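# Sand the guide coat off the board face without reaching primer

## Task

Using the sander, take off the thin dark guide coat that covers the front face of the board held in the stand. A few small specks left behind are acceptable, but cutting down through the primer beneath counts as failure.

## Robot and tools

Robot: a single six-joint arm carrying a random-orbit sander. From base to sander the joints are shoulder pan, shoulder lift, elbow, wrist 1, wrist 2 and wrist 3. Their ranges are -6.283 to 6.283 rad, except the elbow, which runs -3.142 to 3.142 and is straight at 0.000. The pad is 127 mm wide and faces along the tool point's +z axis. The tool point (end_effector_position) is the centre of the pad's face. A block extends roughly 11 cm from the last joint's axis toward the sander's -y side and turns with the sander, so leave room for it.

Frames: every pose, velocity, target and camera pose is given in the arm's base frame. That base sits at (0, 0, +0.049) m in the scene frame and is almost level. In the scene frame +z is up, the origin is on the table top below the base, and +y is to the left when facing +x. Offsets use the base frame's axes, and rotations turn about the Hand target's position. Printed positions can be off by a few centimetres, more so at long reach.

execute_actions: "actions" is a list of actions. Each action is a table of up to 15 rows, one per 1/30 s step. If a table has fewer than 15 rows, its last row repeats for the remaining steps. There is one arm, so each row is one list of 7 numbers, each in [-1, 1], in the order dx, dy, dz, rx, ry, rz, run. The first six are offsets, not poses. Each row is measured from the Hand target as it stood when that action began, not from the previous row. Sending the same offset again therefore moves the tool further. Scale: 1.0 equals 0.6 m for dx, dy, dz and 180 degrees for the rotation vector rx, ry, rz. run above 0.01 switches the sander on; any other value switches it off. "cameras" lists the views to return: left out, null or ["all"] returns all, [] returns none, and an unknown name invalidates the call. An empty actions list just reports the current state.

move: steers the tool point in a straight line toward "target". The target is either one 7-number row or a list of up to 15 rows, in the same layout and scale as above. Every row in the list is an offset from the same starting Hand target, and the whole path must fit within 10 s. "speed" is the top speed in m/s, from 0.002 to 3.2 with a default of 0.25. Turning is capped at twice that value in rad/s. You can give one speed or one per target. "blend" (m) rounds corners in a list. "stop_force" (N, 4 to 120) ends the path when the wrist sensor feels that much push against the direction of travel. It is unreliable if the move also rotates the tool, and you should leave it out when backing away from a contact. "zero" (default true) re-zeroes the sensor just before the move. "blocking"=false returns after about 0.5 s while the move continues; it cannot be combined with stop_force. The "move:" line reports how the move ended: done (within 3 mm and 2 degrees), off_target, moving, held or fault. It also lists limits such as paced (the sent pose was clipped) or held (a check withheld steps). Neither done nor off_target tells you whether the tool is touching anything.

wait: "seconds" from 0 to 10. The arm holds its last command while any running move continues. stop: brakes a running move to rest, but does not switch off the sander; send run 0 for that. zoom_image: "camera" is one of cam_high, cam_low or cam_wrist. "region" is [x0, y0, x1, y1] in pixels from the top-left corner, at most 504 wide and 504 high, taken from that camera's latest image. zero_wrist_force: subtracts the current wrist readings from later ones and also re-zeroes stop_force. finished_scene: "scene" is the current scene's number; call it only when the coat is gone.

Results: the state line gives the tool pose (metres, quat_wxyz) and velocities. "Hand target" is your last commanded pose after clipping, and the next offsets count from it. The tool often settles a little short of it; a further action asks for it again. "Tool commands" shows the current run value. Joint velocities may read "within noise". Joint torques include gravity, and positive means toward a larger joint angle. Wrist force and Wrist torque are given in the tool's own axes; a third line shows the peak since the last reading. Pressing shows up as negative z force. A positive torque y means the pad's +x edge carries the load, and a negative torque x means the +y edge does. Use these readings to keep the pad flat, because a tilted pad cuts with one edge only.

Sanding: the sander cuts only where it presses, faster under more pressure and the longer it stays. It keeps running between calls and while you write, and it spins on for 1 to 2 s after being switched off. End each action with run 0 and lift off. Use light, even contact with many overlapping passes, and check the images often so you stop before the primer shows.

Hazards: the arm is very stiff, so even a target slightly beyond a firm contact can cause a fault. Approach slowly with a small stop_force. A contact torque reaching a joint's limit (310, 310, 141, 50.7, 50.7 and 50.7 N m, base to sander) or about 150 N (±25) of outside force stops the arm for 10 s and switches the sander off. Commanded orientation is clipped to within 32 degrees of the measured one. Do not route paths close to the base, or the shoulder posture may flip. Motion lags behind commands by about 0.09 s or 0.17 to 0.21 s, and fast moves overshoot. Pressing for long periods, holding the arm stretched out, or pushing toward unreachable poses heats the motors. A MOTOR HOT line appears at 70 °C, and at 85 °C the brakes lock for 30 to 60 s. Never hit the stand, board or table hard.

Cameras: cam_high, cam_low and cam_wrist, each 896x504. The calibration gives K, distortion D, and T_world_to_cam mapping base-frame points into each camera's frame. The fixed cameras may have shifted by up to 2.3 degrees and 9 mm. The wrist camera's pose is computed from joint readings and can lag while the arm moves.

Each tool is called as name([rows], argument=value, ...), one row to a line, values as JSON.

## Session

execute_actions(actions=[])

Scene clock: 0.00 s.
end_effector_position=(+0.3929, +0.0712, +0.4904) end_effector_quat_wxyz=(+0.000, +0.707, +0.707, +0.000)
Joint positions: [-0.272 -2.14 2.06 -1.491 -1.571 -1.843]
Joint velocities: within noise
Joint torques (N m): no reading
Wrist force (N): no reading
Wrist torque (N m): no reading
Wrist force, peak (N): no reading
Hand target: +0.3929, +0.0712, +0.4904; +0.000, +0.707, +0.707, +0.000
Tool commands: tool/run=+0.0

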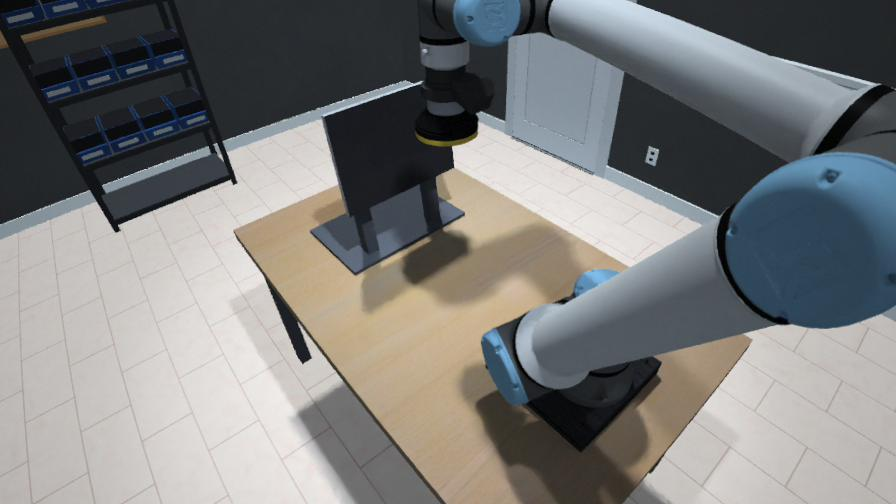

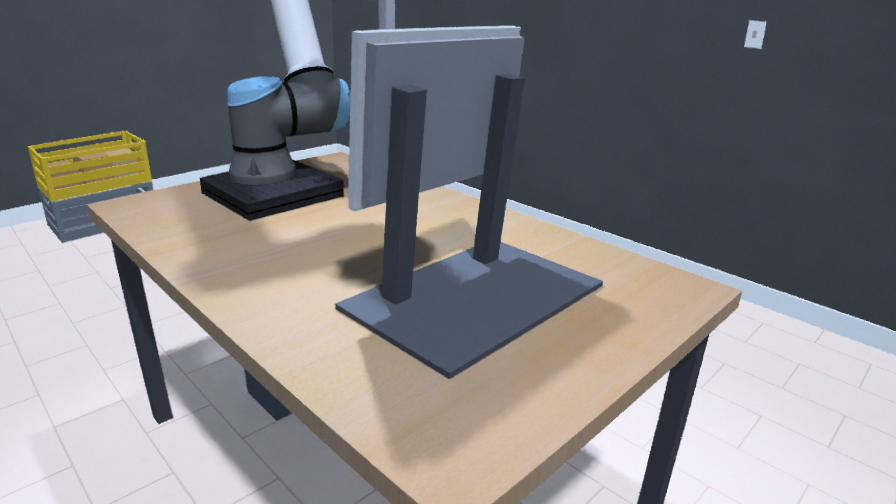

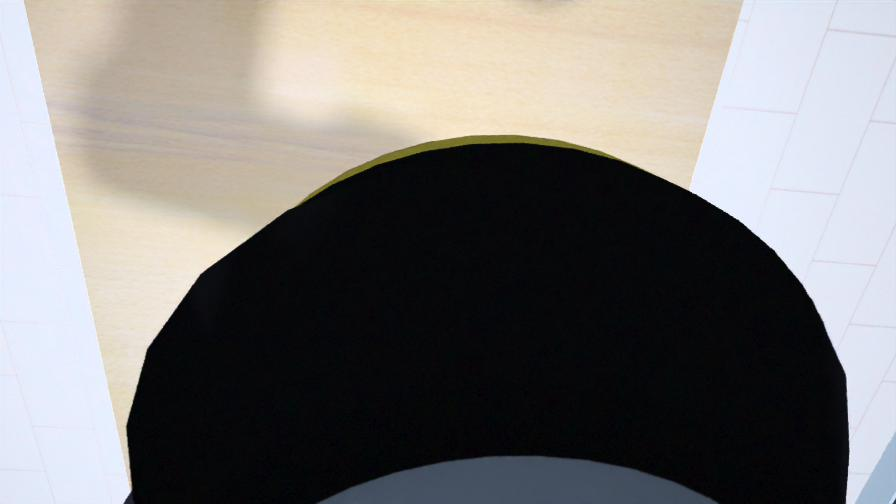

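move(target=[-0.1, -0.15, -0.25, 0, -0.5, 0, 0], speed=0.5)

Scene clock: 38.97 s.
end_effector_position=(+0.3390, -0.0163, +0.3427) end_effector_quat_wxyz=(+0.498, +0.689, +0.481, +0.215)
Joint positions: [-1.142 -3.291 2.835 -2.19 -1.041 -2.041]
Joint velocities: within noise
Joint torques (N m): [-13.13 24.67 -68.28 -2.72 5.09 -4.05]
Wrist force (N): [-0.7 3.1 0.7]
Wrist torque (N m): [0.53 0.05 -0.18]
Wrist force, peak (N): [1.1 -5.2 3.6]
Hand target: +0.3390, -0.0163, +0.3427; +0.498, +0.689, +0.481, +0.214 (not the last commanded pose)
Off the commanded pose: 0.007 m, 39 deg; orientation clipped.
led back after a hold: the arm was led back toward your command in small steps, so it may still be short of it.
shoulder posture changed: the wrist came as close to joint 1's axis as it can, and the arm is now in the other of its two shoulder postures.
move: held (a check stopped the path); limits=paced,held
pose unreachable: on one or more control steps of this call, first in action 0 (counted from 0), an arm could not follow its commanded pose, so it was not sent that pose on those steps. It may still have moved: this result reports where it is.
cause: moving toward the commanded pose would bring two parts of the arm too close to each other (joints 2 (shoulder lift) and 3 (elbow) lie between them).
camera_calibration:
cam_wrist: T_world_to_cam=[[0.429028, 0.872803, -0.232702, -0.041379], [0.155779, 0.182264, 0.970831, -0.341702], [0.889757, -0.452764, -0.0577678, -0.183215], [0, 0, 0, 1]] pos_world=[0.233999, 0.0154426, 0.311522]

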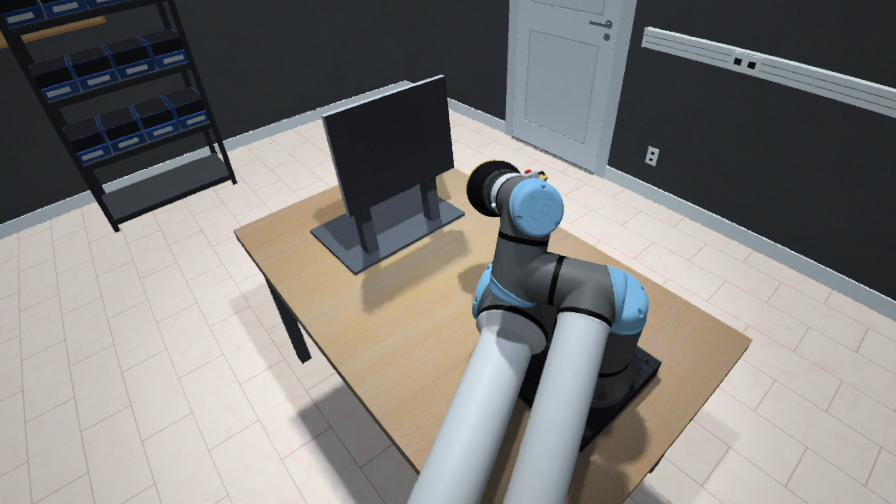

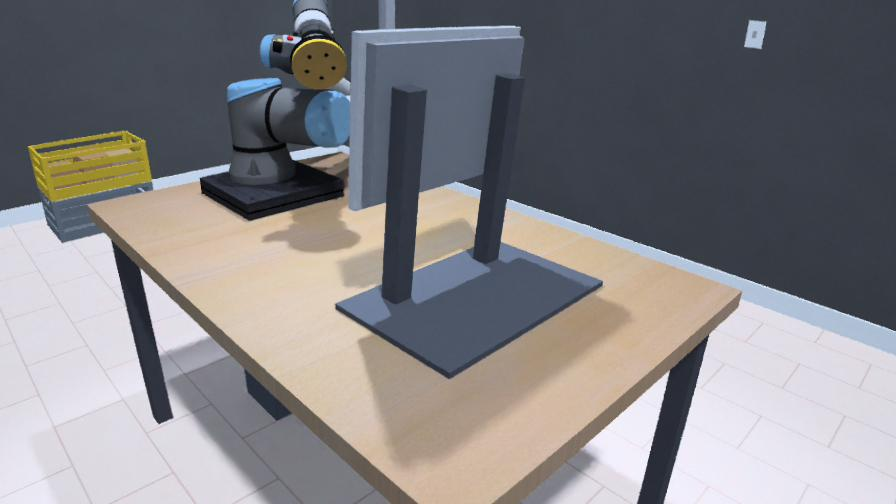

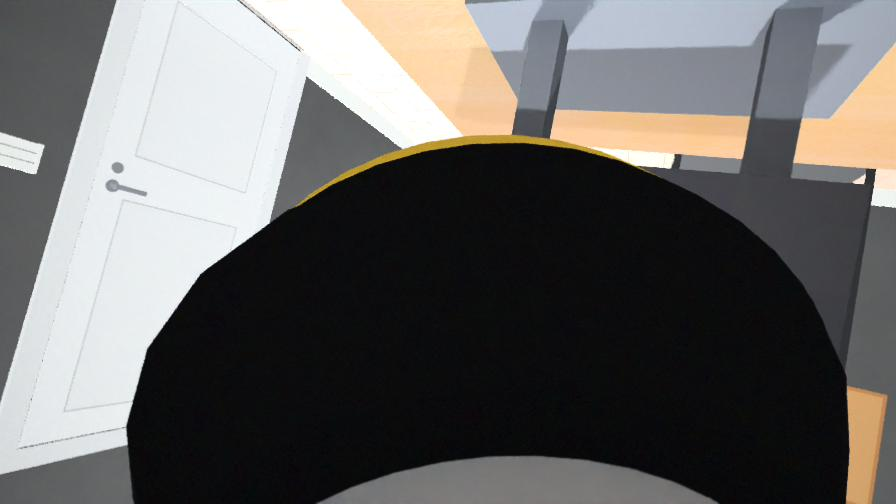

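move(target=[0.104, -0.228, 0.133, 0, 0, 0, 0], speed=0.15, cameras=["cam_high"])

Scene clock: 68.43 s.
end_effector_position=(+0.4014, -0.1531, +0.4225) end_effector_quat_wxyz=(+0.498, +0.689, +0.481, +0.215)
Joint positions: [-1.143 -2.535 2.727 -2.837 -1.04 -2.042]
Joint velocities: within noise
Joint torques (N m): [15.58 35.41 -73.03 -8.93 -3.98 3.37]
Wrist force (N): [-0.3 3.7 0.5]
Wrist torque (N m): [0.54 -0.04 -0.16]
Wrist force, peak (N): [-0.8 3.7 1.0]
Hand target: +0.4014, -0.1531, +0.4225; +0.498, +0.689, +0.481, +0.214
Off the commanded pose: 0.000 m, 0 deg.
shoulder posture changed: the wrist came as close to joint 1's axis as it can, and the arm is now in the other of its two shoulder postures.
move: done
Images, in order (width x height): cam_high 896x504.

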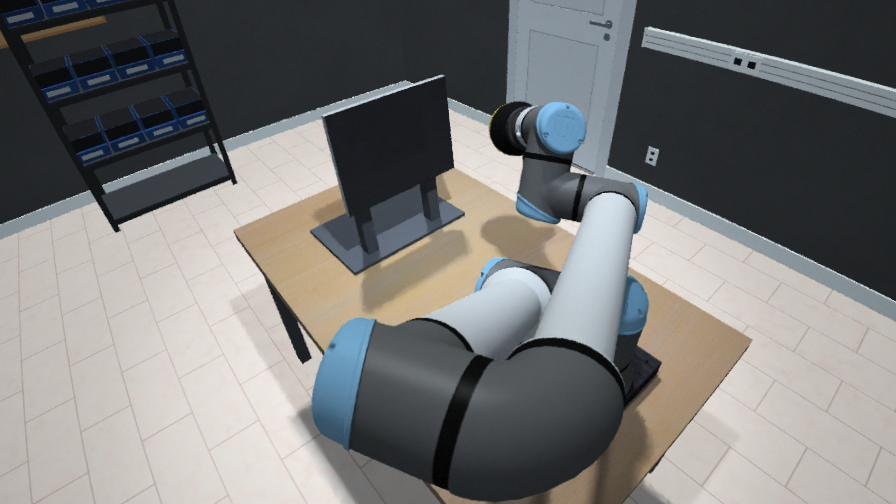

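move(target=[0.18, 0.055, -0.04, 0.0244, -0.1486, 0.1596, 0], speed=0.25)

Scene clock: 79.90 s.
end_effector_position=(+0.5094, -0.1201, +0.3985) end_effector_quat_wxyz=(+0.501, +0.500, +0.500, +0.500)
Joint positions: [-1.096 -1.611 2.731 -4.263 -0.475 -1.57]
Joint velocities: within noise
Joint torques (N m): [14.06 -8.21 -39.49 -5.15 -4.4 3.11]
Wrist force (N): [-0.4 2.6 0.1]
Wrist torque (N m): [0.56 0.13 -0.15]
Wrist force, peak (N): [0.1 3.7 0.6]
Hand target: +0.5094, -0.1201, +0.3985; +0.501, +0.500, +0.500, +0.500
Off the commanded pose: 0.000 m, 0 deg.
move: done
camera_calibration:
cam_wrist: T_world_to_cam=[[0.00958637, 0.998628, -0.0514865, 0.145637], [-0.366554, 0.0514141, 0.928975, -0.136496], [0.930348, 0.00996706, 0.366544, -0.512826], [0, 0, 0, 1]] pos_world=[0.425677, -0.133308, 0.322272]

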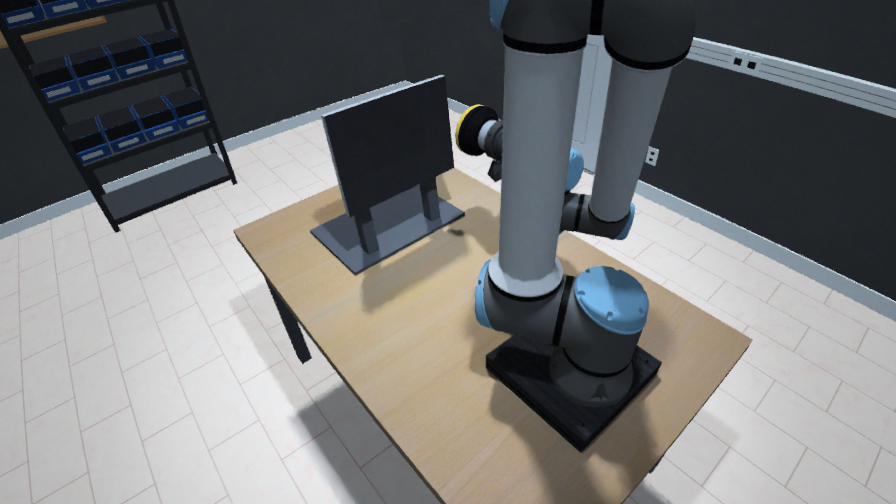

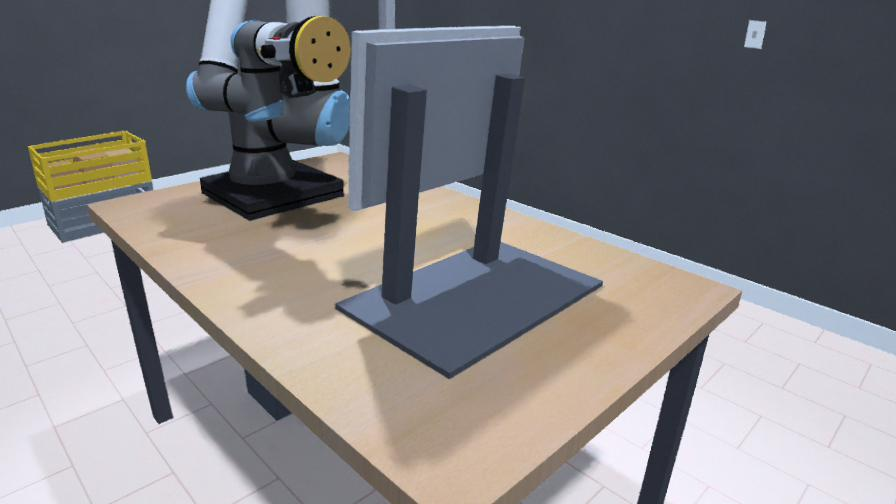

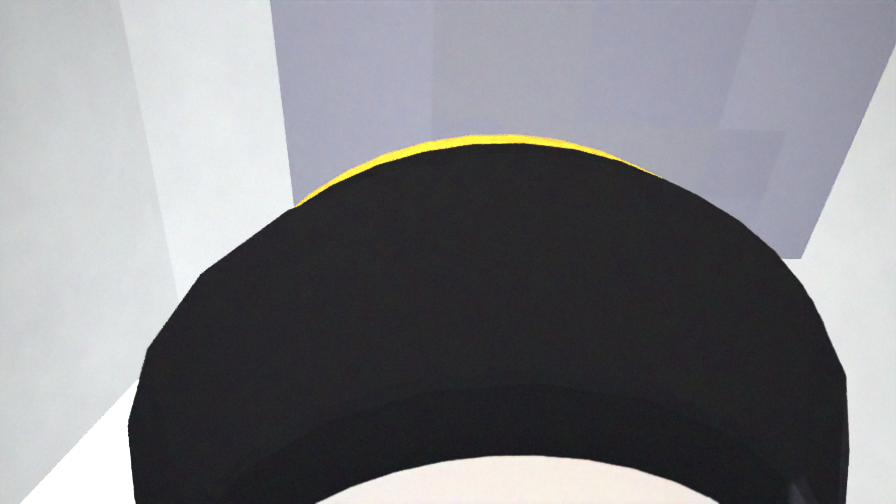

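move(target=[0.3, -0.1083, 0.0, 0, 0, 0, 0], speed=0.2)

zero_wrist_force()

move(target=[0.2, 0, 0, 0, 0, 0, 0], speed=0.02, stop_force=5)

Scene clock: 104.80 s.
end_effector_position=(+0.6892, -0.1850, +0.3985) end_effector_quat_wxyz=(+0.501, +0.500, +0.500, +0.500)
Joint positions: [-0.776 -1.314 2.361 -4.19 -0.795 -1.57]
Joint velocities: within noise
Joint torques (N m): [13.26 -31.88 -43.83 -0.05 -5.09 3.25]
Wrist force (N): [-0.8 2.3 0.7]
Wrist torque (N m): [0.53 0.13 -0.14]
Wrist force, peak (N): [-1.5 2.2 2.3]
Hand target: +0.6894, -0.1851, +0.3985; +0.501, +0.500, +0.500, +0.500
Off the commanded pose: 0.000 m, 0 deg.
move: done
camera_calibration:
cam_wrist: T_world_to_cam=[[0.00960272, 0.998628, -0.0514826, 0.208708], [-0.366847, 0.0514134, 0.928859, -0.0669451], [0.930232, 0.00996667, 0.366837, -0.679444], [0, 0, 0, 1]] pos_world=[0.605478, -0.198208, 0.322173]

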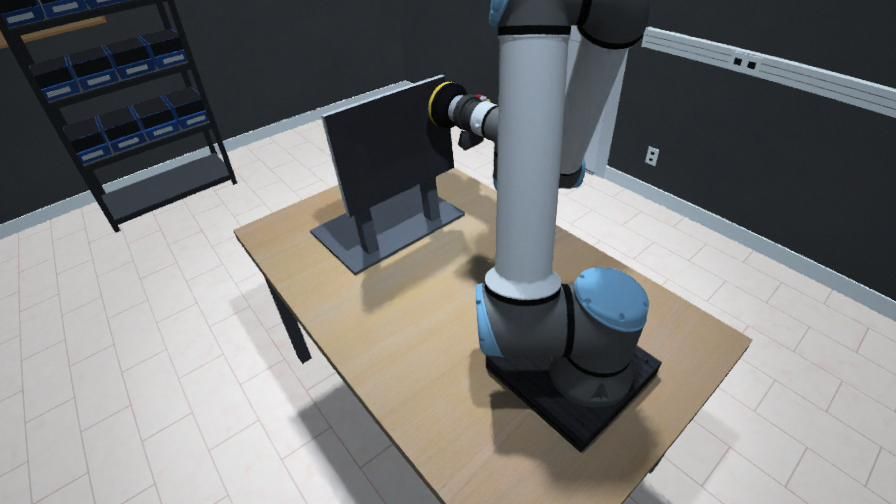

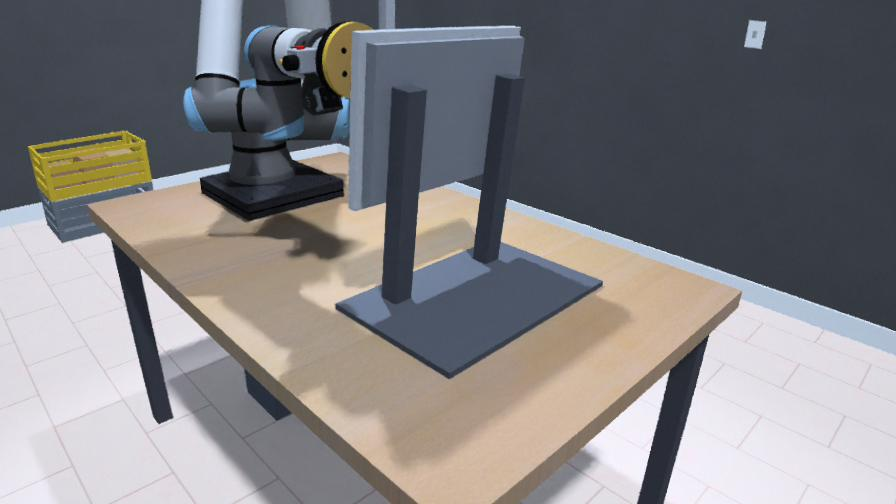

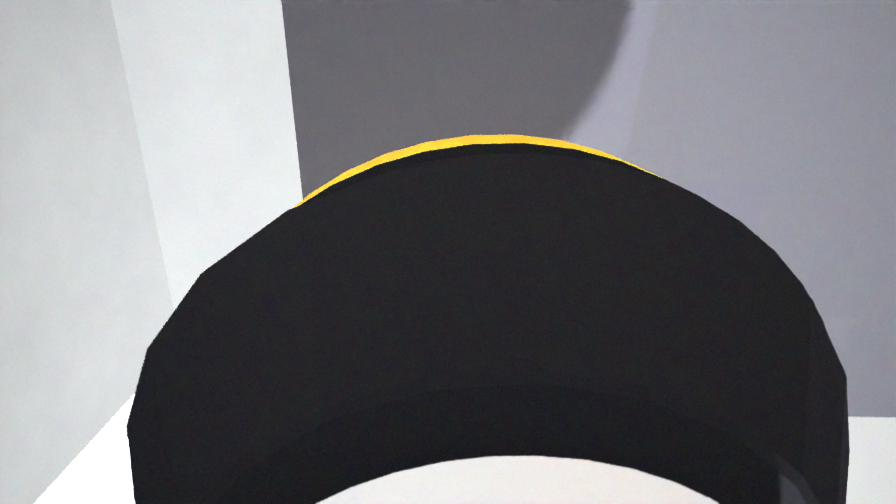

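Wrist force sensor zeroed.

Scene clock: 108.73 s.
end_effector_position=(+0.7428, -0.1851, +0.3985) end_effector_quat_wxyz=(+0.501, +0.500, +0.500, +0.500)
Joint positions: [-0.699 -1.253 2.264 -4.154 -0.872 -1.571]
Joint velocities: within noise
Joint torques (N m): [-11.01 -74.13 -20.49 -6.32 3.65 -3.27]
Wrist force (N, zeroed by zero_wrist_force): [0.0 -0.4 -5.2]
Wrist torque (N m, zeroed by zero_wrist_force): [0.17 -0.07 -0.02]
Wrist force, peak (N, zeroed by zero_wrist_force): [-0.5 -0.5 -11.0]
Hand target: +0.7428, -0.1851, +0.3985; +0.501, +0.500, +0.500, +0.500 (not the last commanded pose)
Off the commanded pose: 0.067 m, 0 deg.
move: contact
camera_calibration:
cam_wrist: T_world_to_cam=[[0.00960272, 0.998628, -0.0514826, 0.208293], [-0.366847, 0.0514134, 0.928859, -0.0472769], [0.930232, 0.00996667, 0.366837, -0.729304], [0, 0, 0, 1]] pos_world=[0.659078, -0.198308, 0.322173]

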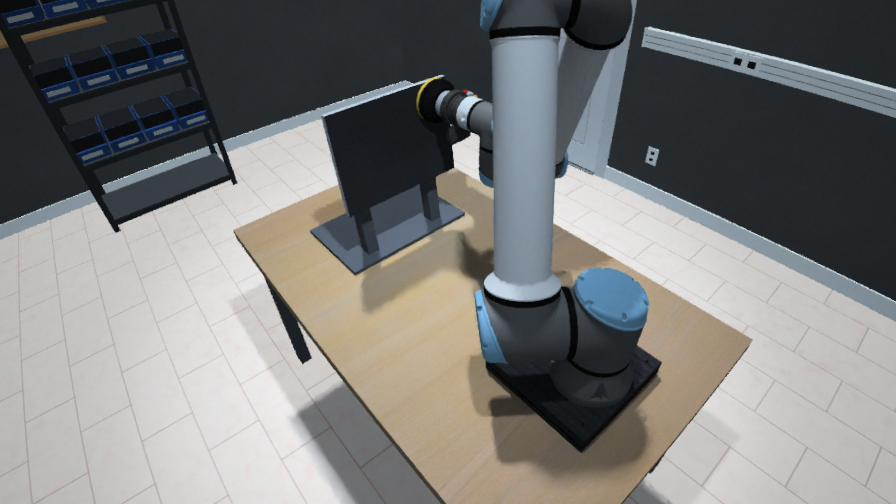

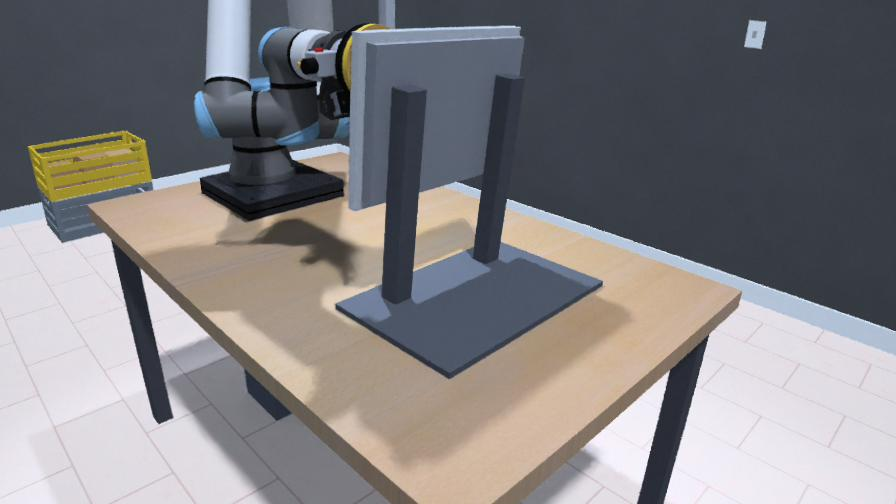

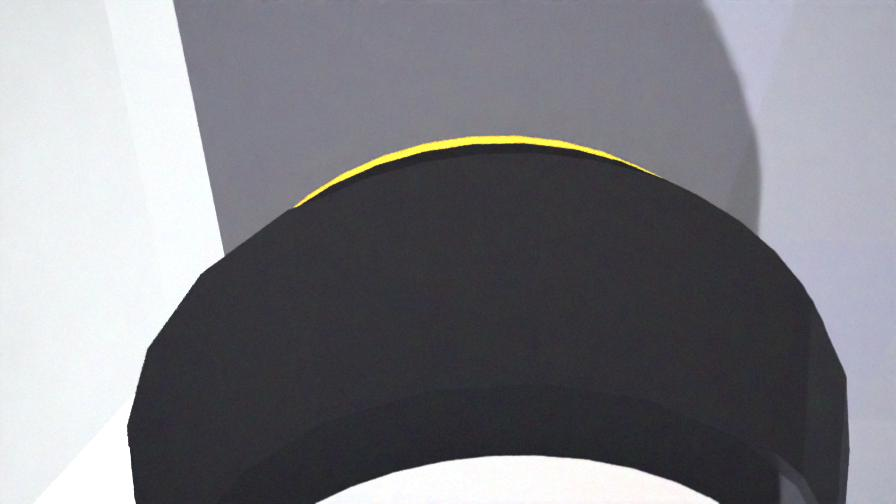

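move([
  [-0.04, 0, 0, 0, 0, 0, 0],
  [-0.04, 0, -0.2975, 0, 0, 0, 0],
], speed=0.15, cameras=[])

move(target=[0.1, 0, 0, 0, 0, 0, 0], speed=0.015, stop_force=5, cameras=[])

move([
  [-0.04, 0, 0, 0, 0, 0, 0],
  [-0.04, 0.45, 0, 0, 0, 0, 0],
], speed=0.2, cameras=[])

move(target=[0.1, 0, 0, 0, 0, 0, 0], speed=0.015, stop_force=5, cameras=[])

move([
  [-0.04, 0, 0, 0, 0, 0, 0],
  [-0.04, 0, 0.2975, 0, 0, 0, 0],
], speed=0.2, cameras=[])

move(target=[0.1, 0, 0, 0, 0, 0, 0], speed=0.015, stop_force=5)

Scene clock: 119.97 s.
end_effector_position=(+0.7188, -0.1851, +0.2202) end_effector_quat_wxyz=(+0.501, +0.500, +0.500, +0.500)
Joint positions: [-0.732 -0.908 2.314 -4.548 -0.84 -1.571]
Joint velocities: within noise
Joint torques (N m): [16.83 -51.53 -27.15 -6.03 -4.54 3]
Wrist force (N, zeroed by zero_wrist_force): [0.5 -0.3 -0.8]
Wrist torque (N m, zeroed by zero_wrist_force): [-0.04 -0.10 -0.02]
Wrist force, peak (N, zeroed by zero_wrist_force): [-0.6 0.1 -5.6]
Hand target: +0.7188, -0.1851, +0.2200; +0.501, +0.500, +0.500, +0.500
Off the commanded pose: 0.000 m, 0 deg.
move: done
No camera images: "cameras" was empty.

Scene clock: 121.80 s.
end_effector_position=(+0.7269, -0.1851, +0.2200) end_effector_quat_wxyz=(+0.501, +0.500, +0.500, +0.500)
Joint positions: [-0.72 -0.905 2.299 -4.537 -0.851 -1.571]
Joint velocities: within noise
Joint torques (N m): [-13.67 -87.22 -0.8 -5.86 3.79 2.65]
Wrist force (N, zeroed by zero_wrist_force): [0.1 0.7 -5.3]
Wrist torque (N m, zeroed by zero_wrist_force): [0.31 -0.09 -0.04]
Wrist force, peak (N, zeroed by zero_wrist_force): [0.3 -0.3 -9.6]
Hand target: +0.7269, -0.1851, +0.2200; +0.501, +0.500, +0.500, +0.500 (not the last commanded pose)
Off the commanded pose: 0.052 m, 0 deg.
move: contact
No camera images: "cameras" was empty.

Scene clock: 124.13 s.
end_effector_position=(+0.7029, +0.0848, +0.2200) end_effector_quat_wxyz=(+0.501, +0.500, +0.500, +0.500)
Joint positions: [-0.203 -0.922 2.397 -4.618 -1.368 -1.571]
Joint velocities: within noise
Joint torques (N m): [13.59 -52 -23.41 -1.5 -4.5 -3.44]
Wrist force (N, zeroed by zero_wrist_force): [0.3 0.3 -0.5]
Wrist torque (N m, zeroed by zero_wrist_force): [0.01 -0.04 -0.02]
Wrist force, peak (N, zeroed by zero_wrist_force): [0.2 0.4 -5.7]
Hand target: +0.7029, +0.0849, +0.2200; +0.501, +0.500, +0.500, +0.500
Off the commanded pose: 0.000 m, 0 deg.
move: done
No camera images: "cameras" was empty.

Scene clock: 127.47 s.
end_effector_position=(+0.7330, +0.0849, +0.2200) end_effector_quat_wxyz=(+0.501, +0.500, +0.500, +0.500)
Joint positions: [-0.19 -0.913 2.34 -4.57 -1.382 -1.571]
Joint velocities: within noise
Joint torques (N m): [-13.49 -82.94 -1.23 -6.8 3.3 -3.3]
Wrist force (N, zeroed by zero_wrist_force): [0.5 0.2 -5.2]
Wrist torque (N m, zeroed by zero_wrist_force): [0.25 -0.09 -0.01]
Wrist force, peak (N, zeroed by zero_wrist_force): [0.6 -0.1 -9.2]
Hand target: +0.7330, +0.0849, +0.2200; +0.501, +0.500, +0.500, +0.500 (not the last commanded pose)
Off the commanded pose: 0.030 m, 0 deg.
move: contact
No camera images: "cameras" was empty.

Scene clock: 129.37 s.
end_effector_position=(+0.7090, +0.0849, +0.3984) end_effector_quat_wxyz=(+0.501, +0.500, +0.500, +0.500)
Joint positions: [-0.2 -1.326 2.38 -4.197 -1.371 -1.571]
Joint velocities: within noise
Joint torques (N m): [-11.46 -66.7 -45.08 -2.28 3.7 -3.71]
Wrist force (N, zeroed by zero_wrist_force): [0.0 0.2 0.1]
Wrist torque (N m, zeroed by zero_wrist_force): [-0.03 0.04 -0.01]
Wrist force, peak (N, zeroed by zero_wrist_force): [0.5 0.3 -5.1]
Hand target: +0.7090, +0.0849, +0.3985; +0.501, +0.500, +0.500, +0.500
Off the commanded pose: 0.000 m, 0 deg.
move: done
No camera images: "cameras" was empty.

Scene clock: 133.27 s.
end_effector_position=(+0.7488, +0.0849, +0.3985) end_effector_quat_wxyz=(+0.501, +0.500, +0.500, +0.500)
Joint positions: [-0.183 -1.278 2.304 -4.169 -1.388 -1.571]
Joint velocities: within noise
Joint torques (N m): [-14.78 -70.53 -21.27 -6.42 3.35 -3.44]
Wrist force (N, zeroed by zero_wrist_force): [-0.1 0.2 -4.6]
Wrist torque (N m, zeroed by zero_wrist_force): [0.18 0.00 -0.01]
Wrist force, peak (N, zeroed by zero_wrist_force): [0.1 0.4 -8.3]
Hand target: +0.7488, +0.0849, +0.3985; +0.501, +0.500, +0.500, +0.500 (not the last commanded pose)
Off the commanded pose: 0.020 m, 0 deg.
move: contact
camera_calibration:
cam_wrist: T_world_to_cam=[[0.00960272, 0.998628, -0.0514826, -0.0613943], [-0.366847, 0.0514134, 0.928859, -0.0589575], [0.930232, 0.00996667, 0.366837, -0.737576], [0, 0, 0, 1]] pos_world=[0.665078, 0.0716925, 0.322173]

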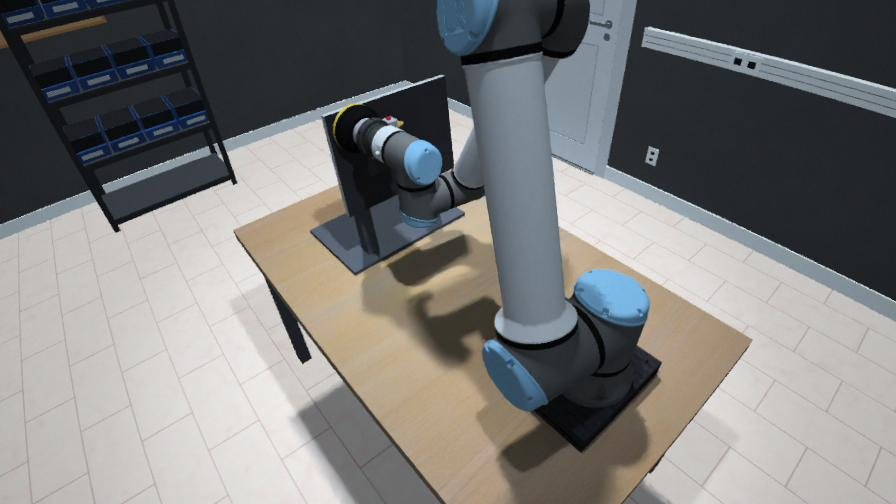

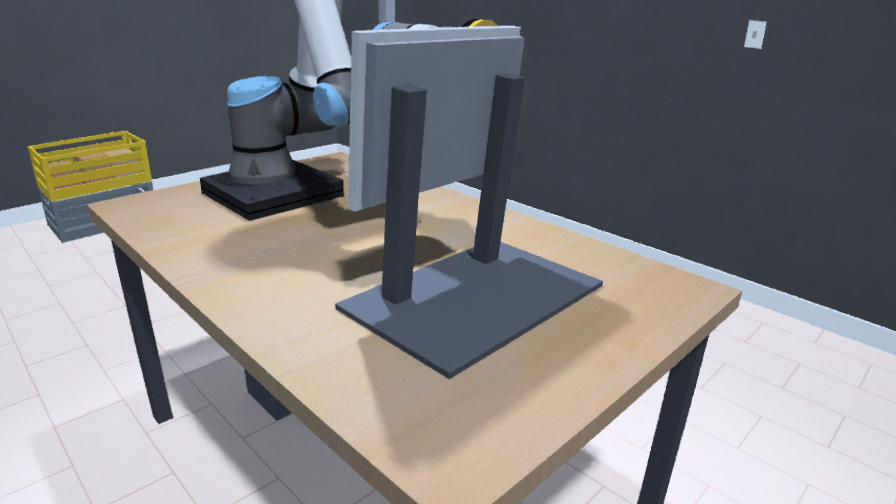

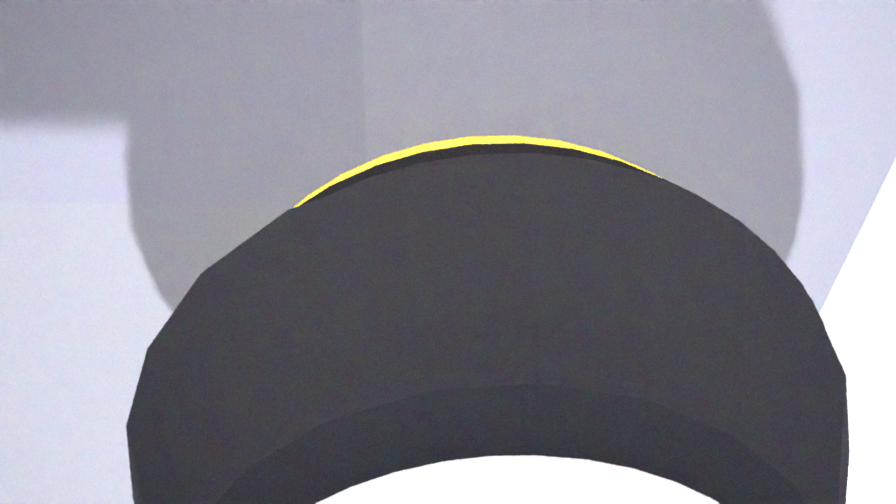

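move([
  [-0.05, 0, 0, 0, 0, 0, 0],
  [-0.05, -0.2333, -0.1475, 0, 0.02826, -0.00713, 0],
], speed=0.2, cameras=[])

zero_wrist_force()

move(target=[0.1, 0, 0, 0, 0, 0, 0], speed=0.01, stop_force=5, cameras=[])

move(target=[0.0002, 0, 0, 0, 0, 0, 0], speed=0.01, cameras=[])

move(target=[0.0002, 0, 0, 0, 0, 0, 0], speed=0.01, cameras=[])

Scene clock: 148.80 s.
end_effector_position=(+0.7188, -0.0548, +0.3101) end_effector_quat_wxyz=(+0.483, +0.527, +0.516, +0.472)
Joint positions: [-0.484 -1.189 2.408 -4.262 -1.112 -1.616]
Joint velocities: within noise
Joint torques (N m): [-12.2 -41.18 -36.99 -7.21 3.87 -3.11]
Wrist force (N, zeroed by zero_wrist_force): [0.0 0.4 0.2]
Wrist torque (N m, zeroed by zero_wrist_force): [-0.02 0.00 0.02]
Wrist force, peak (N, zeroed by zero_wrist_force): [0.1 0.1 -5.0]
Hand target: +0.7188, -0.0550, +0.3100; +0.483, +0.527, +0.516, +0.472
Off the commanded pose: 0.000 m, 0 deg.
move: done
No camera images: "cameras" was empty.

Wrist force sensor zeroed.

Scene clock: 152.37 s.
end_effector_position=(+0.7419, -0.0550, +0.3100) end_effector_quat_wxyz=(+0.483, +0.527, +0.516, +0.472)
Joint positions: [-0.461 -1.168 2.363 -4.24 -1.135 -1.614]
Joint velocities: within noise
Joint torques (N m): [-11.95 -70.7 -12.38 -6.51 4.03 -0.68]
Wrist force (N, zeroed by zero_wrist_force): [0.0 2.1 -6.1]
Wrist torque (N m, zeroed by zero_wrist_force): [0.10 0.08 0.01]
Wrist force, peak (N, zeroed by zero_wrist_force): [-1.0 -0.4 -20.1]
Hand target: +0.7419, -0.0550, +0.3100; +0.483, +0.527, +0.516, +0.472 (not the last commanded pose)
Off the commanded pose: 0.037 m, 0 deg.
move: contact
No camera images: "cameras" was empty.

Scene clock: 153.07 s.
end_effector_position=(+0.7419, -0.0550, +0.3100) end_effector_quat_wxyz=(+0.483, +0.527, +0.516, +0.472)
Joint positions: [-0.461 -1.168 2.363 -4.24 -1.135 -1.614]
Joint velocities: within noise
Joint torques (N m): [9.9 -50.09 -39.69 -2.38 -1.15 -2.26]
Wrist force (N, zeroed by zero_wrist_force): [0.1 1.9 -6.1]
Wrist torque (N m, zeroed by zero_wrist_force): [0.10 0.09 0.02]
Wrist force, peak (N, zeroed by zero_wrist_force): [0.3 2.0 -6.1]
Hand target: +0.7420, -0.0550, +0.3100; +0.483, +0.527, +0.516, +0.472
Off the commanded pose: 0.000 m, 0 deg.
move: done
No camera images: "cameras" was empty.

Scene clock: 153.77 s.
end_effector_position=(+0.7421, -0.0550, +0.3100) end_effector_quat_wxyz=(+0.483, +0.527, +0.516, +0.472)
Joint positions: [-0.461 -1.168 2.362 -4.239 -1.135 -1.614]
Joint velocities: within noise
Joint torques (N m): [13.79 -44.96 -44.24 -0.31 -3.06 -2.48]
Wrist force (N, zeroed by zero_wrist_force): [0.1 -1.2 -14.2]
Wrist torque (N m, zeroed by zero_wrist_force): [0.09 0.02 0.01]
Wrist force, peak (N, zeroed by zero_wrist_force): [0.1 -1.2 -14.2]
Hand target: +0.7421, -0.0550, +0.3100; +0.483, +0.527, +0.516, +0.472
Off the commanded pose: 0.000 m, 0 deg.
move: done
No camera images: "cameras" was empty.

move([
  [-0.0083, 0, 0, 0, 0, 0, 0],
  [-0.0138, -0.2458, 0, 0, 0, 0, 0],
], speed=0.2, cameras=[])

move([
  [0.0083, 0.01, 0, 0, 0, 0, 1],
  [0.0192, 0.4917, 0, 0, 0, 0, 1],
  [0.01, 0.4917, 0, 0, 0, 0, 1],
], speed=[0.02, 0.1, 0.05], cameras=[])

move(target=[-0.3, 0.1, 0, 0, 0, 0, 0], speed=0.4)

Scene clock: 165.10 s.
end_effector_position=(+0.7338, -0.2022, +0.3100) end_effector_quat_wxyz=(+0.483, +0.527, +0.516, +0.472)
Joint positions: [-0.727 -1.145 2.312 -4.194 -0.87 -1.647]
Joint velocities: within noise
Joint torques (N m): [-14.02 -48.07 -39 -1.69 5.28 -3.75]
Wrist force (N, zeroed by zero_wrist_force): [0.1 -0.5 -0.7]
Wrist torque (N m, zeroed by zero_wrist_force): [-0.01 -0.07 -0.05]
Wrist force, peak (N, zeroed by zero_wrist_force): [-0.6 -0.8 -15.8]
Hand target: +0.7338, -0.2025, +0.3100; +0.483, +0.527, +0.516, +0.472
Off the commanded pose: 0.000 m, 0 deg.
move: done
No camera images: "cameras" was empty.

Scene clock: 169.00 s.
end_effector_position=(+0.7400, +0.0923, +0.3100) end_effector_quat_wxyz=(+0.483, +0.527, +0.516, +0.472)
Joint positions: [-0.159 -1.162 2.351 -4.242 -1.435 -1.585]
Joint velocities: within noise
Joint torques (N m): [12.71 -73.18 -10.28 -5.87 -2.78 3.08]
Wrist force (N, zeroed by zero_wrist_force): [0.5 -0.4 -0.3]
Wrist torque (N m, zeroed by zero_wrist_force): [0.01 -0.02 -0.04]
Wrist force, peak (N, zeroed by zero_wrist_force): [-0.1 -0.3 -5.3]
Hand target: +0.7398, +0.0925, +0.3100; +0.483, +0.527, +0.516, +0.472
Off the commanded pose: 0.000 m, 0 deg.
move: done
No camera images: "cameras" was empty.

Scene clock: 170.33 s.
end_effector_position=(+0.5601, +0.1524, +0.3100) end_effector_quat_wxyz=(+0.483, +0.527, +0.516, +0.472)
Joint positions: [-0.052 -1.297 2.649 -4.406 -1.541 -1.575]
Joint velocities: within noise
Joint torques (N m): [15.83 -55.83 -2.72 -7.48 -4.35 3.02]
Wrist force (N, zeroed by zero_wrist_force): [-0.4 -0.4 -0.5]
Wrist torque (N m, zeroed by zero_wrist_force): [-0.05 0.06 0.00]
Wrist force, peak (N, zeroed by zero_wrist_force): [1.0 -0.5 -3.7]
Hand target: +0.5598, +0.1525, +0.3100; +0.483, +0.527, +0.516, +0.472
Off the commanded pose: 0.000 m, 0 deg.
move: done
camera_calibration:
cam_wrist: T_world_to_cam=[[0.0272387, 0.998217, -0.0531138, -0.140855], [-0.281821, 0.0586466, 0.957673, -0.107158], [0.95908, -0.0111171, 0.282916, -0.517177], [0, 0, 0, 1]] pos_world=[0.469652, 0.141139, 0.241458]

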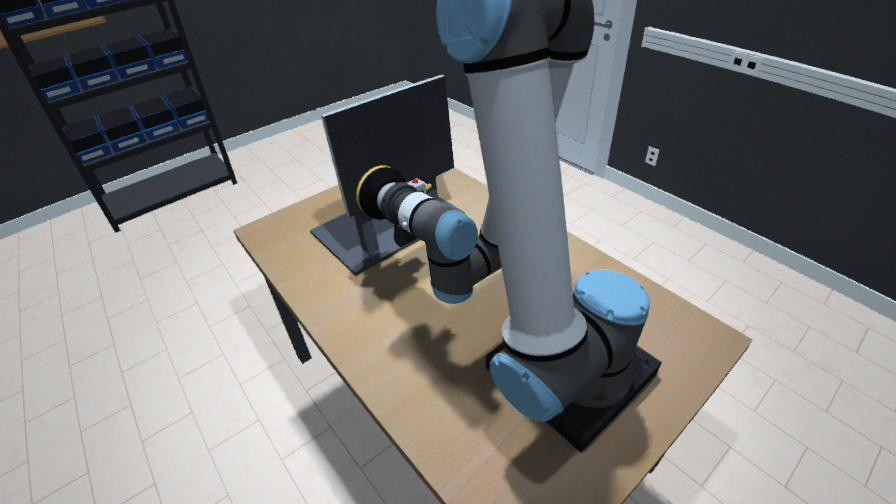

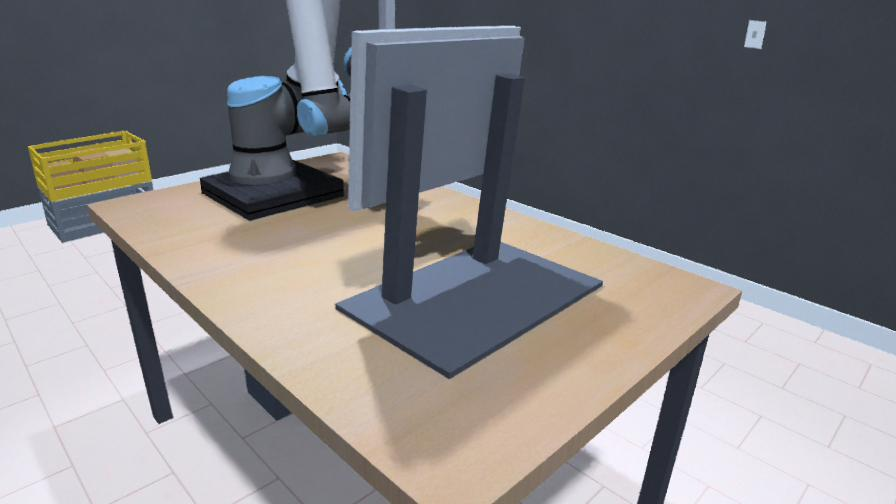

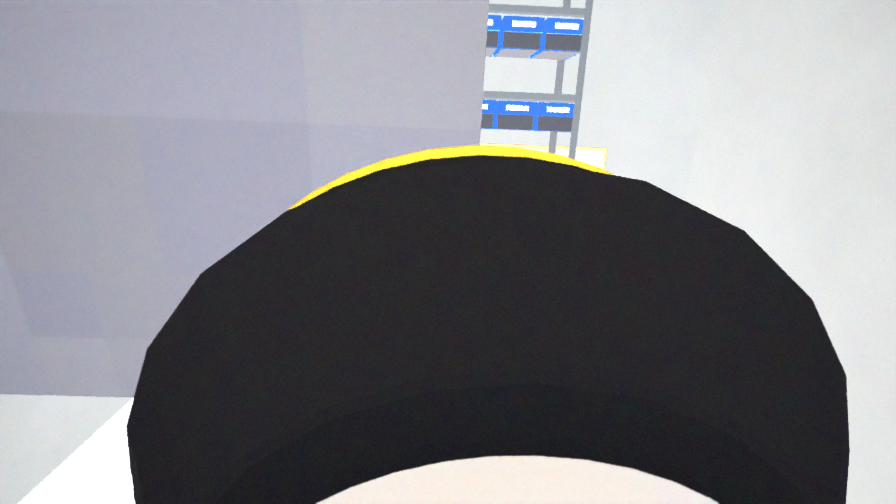

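move(target=[0.0, -0.8, 0.2, 0, 0, 0, 0], speed=0.5)

zoom_image(camera="cam_high", region=[310, 70, 470, 230])

Scene clock: 176.27 s.
end_effector_position=(+0.5598, -0.3275, +0.4300) end_effector_quat_wxyz=(+0.484, +0.527, +0.516, +0.472)
Joint positions: [-1.207 -1.506 2.432 -3.839 -0.396 -1.784]
Joint velocities: within noise
Joint torques (N m): [-11.79 -56.16 -50.4 0.29 4.43 -3.77]
Wrist force (N, zeroed by zero_wrist_force): [0.7 0.0 -0.2]
Wrist torque (N m, zeroed by zero_wrist_force): [0.07 -0.06 0.00]
Wrist force, peak (N, zeroed by zero_wrist_force): [-3.9 0.7 -0.9]
Hand target: +0.5598, -0.3275, +0.4300; +0.483, +0.527, +0.516, +0.472
Off the commanded pose: 0.000 m, 0 deg.
move: done
camera_calibration:
cam_wrist: T_world_to_cam=[[0.027344, 0.998216, -0.0530777, 0.344403], [-0.281999, 0.0586439, 0.957621, -0.193827], [0.959025, -0.0112173, 0.2831, -0.55622], [0, 0, 0, 1]] pos_world=[0.469352, -0.338662, 0.361359]

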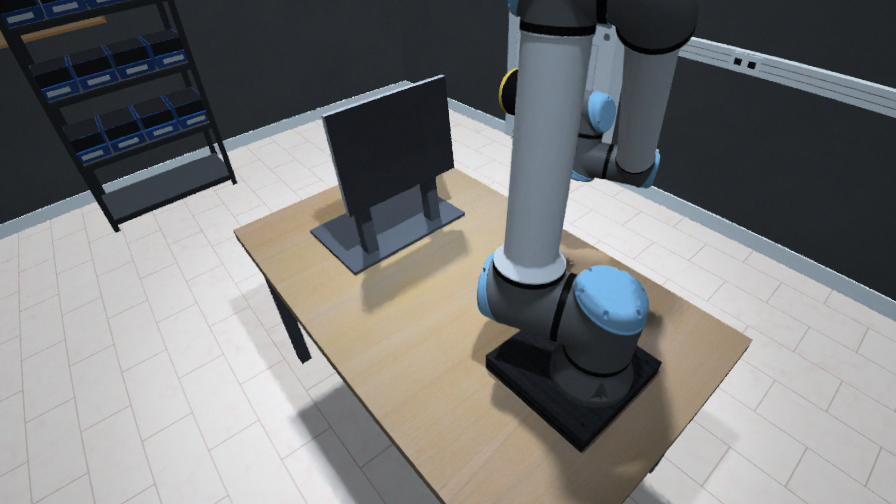

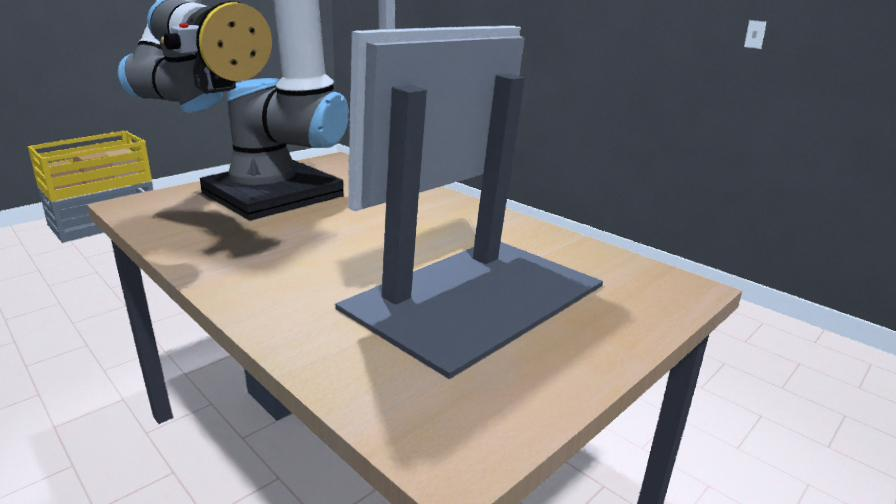

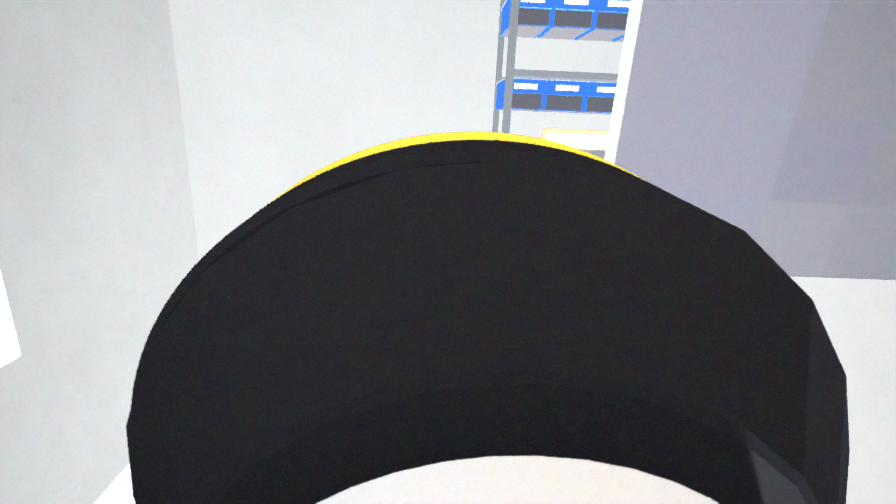

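Scaled by 3.150 from the camera's 896x504 image, which has a finer 1280x720 frame.

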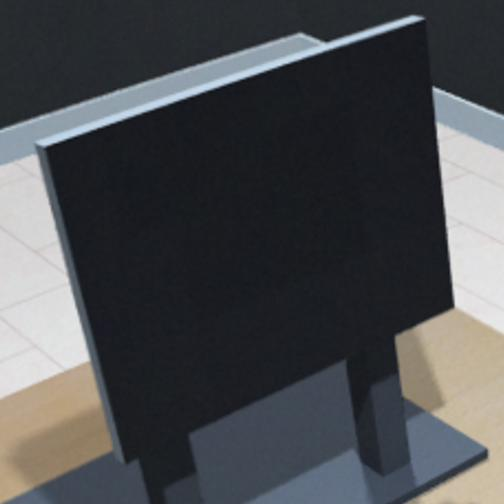

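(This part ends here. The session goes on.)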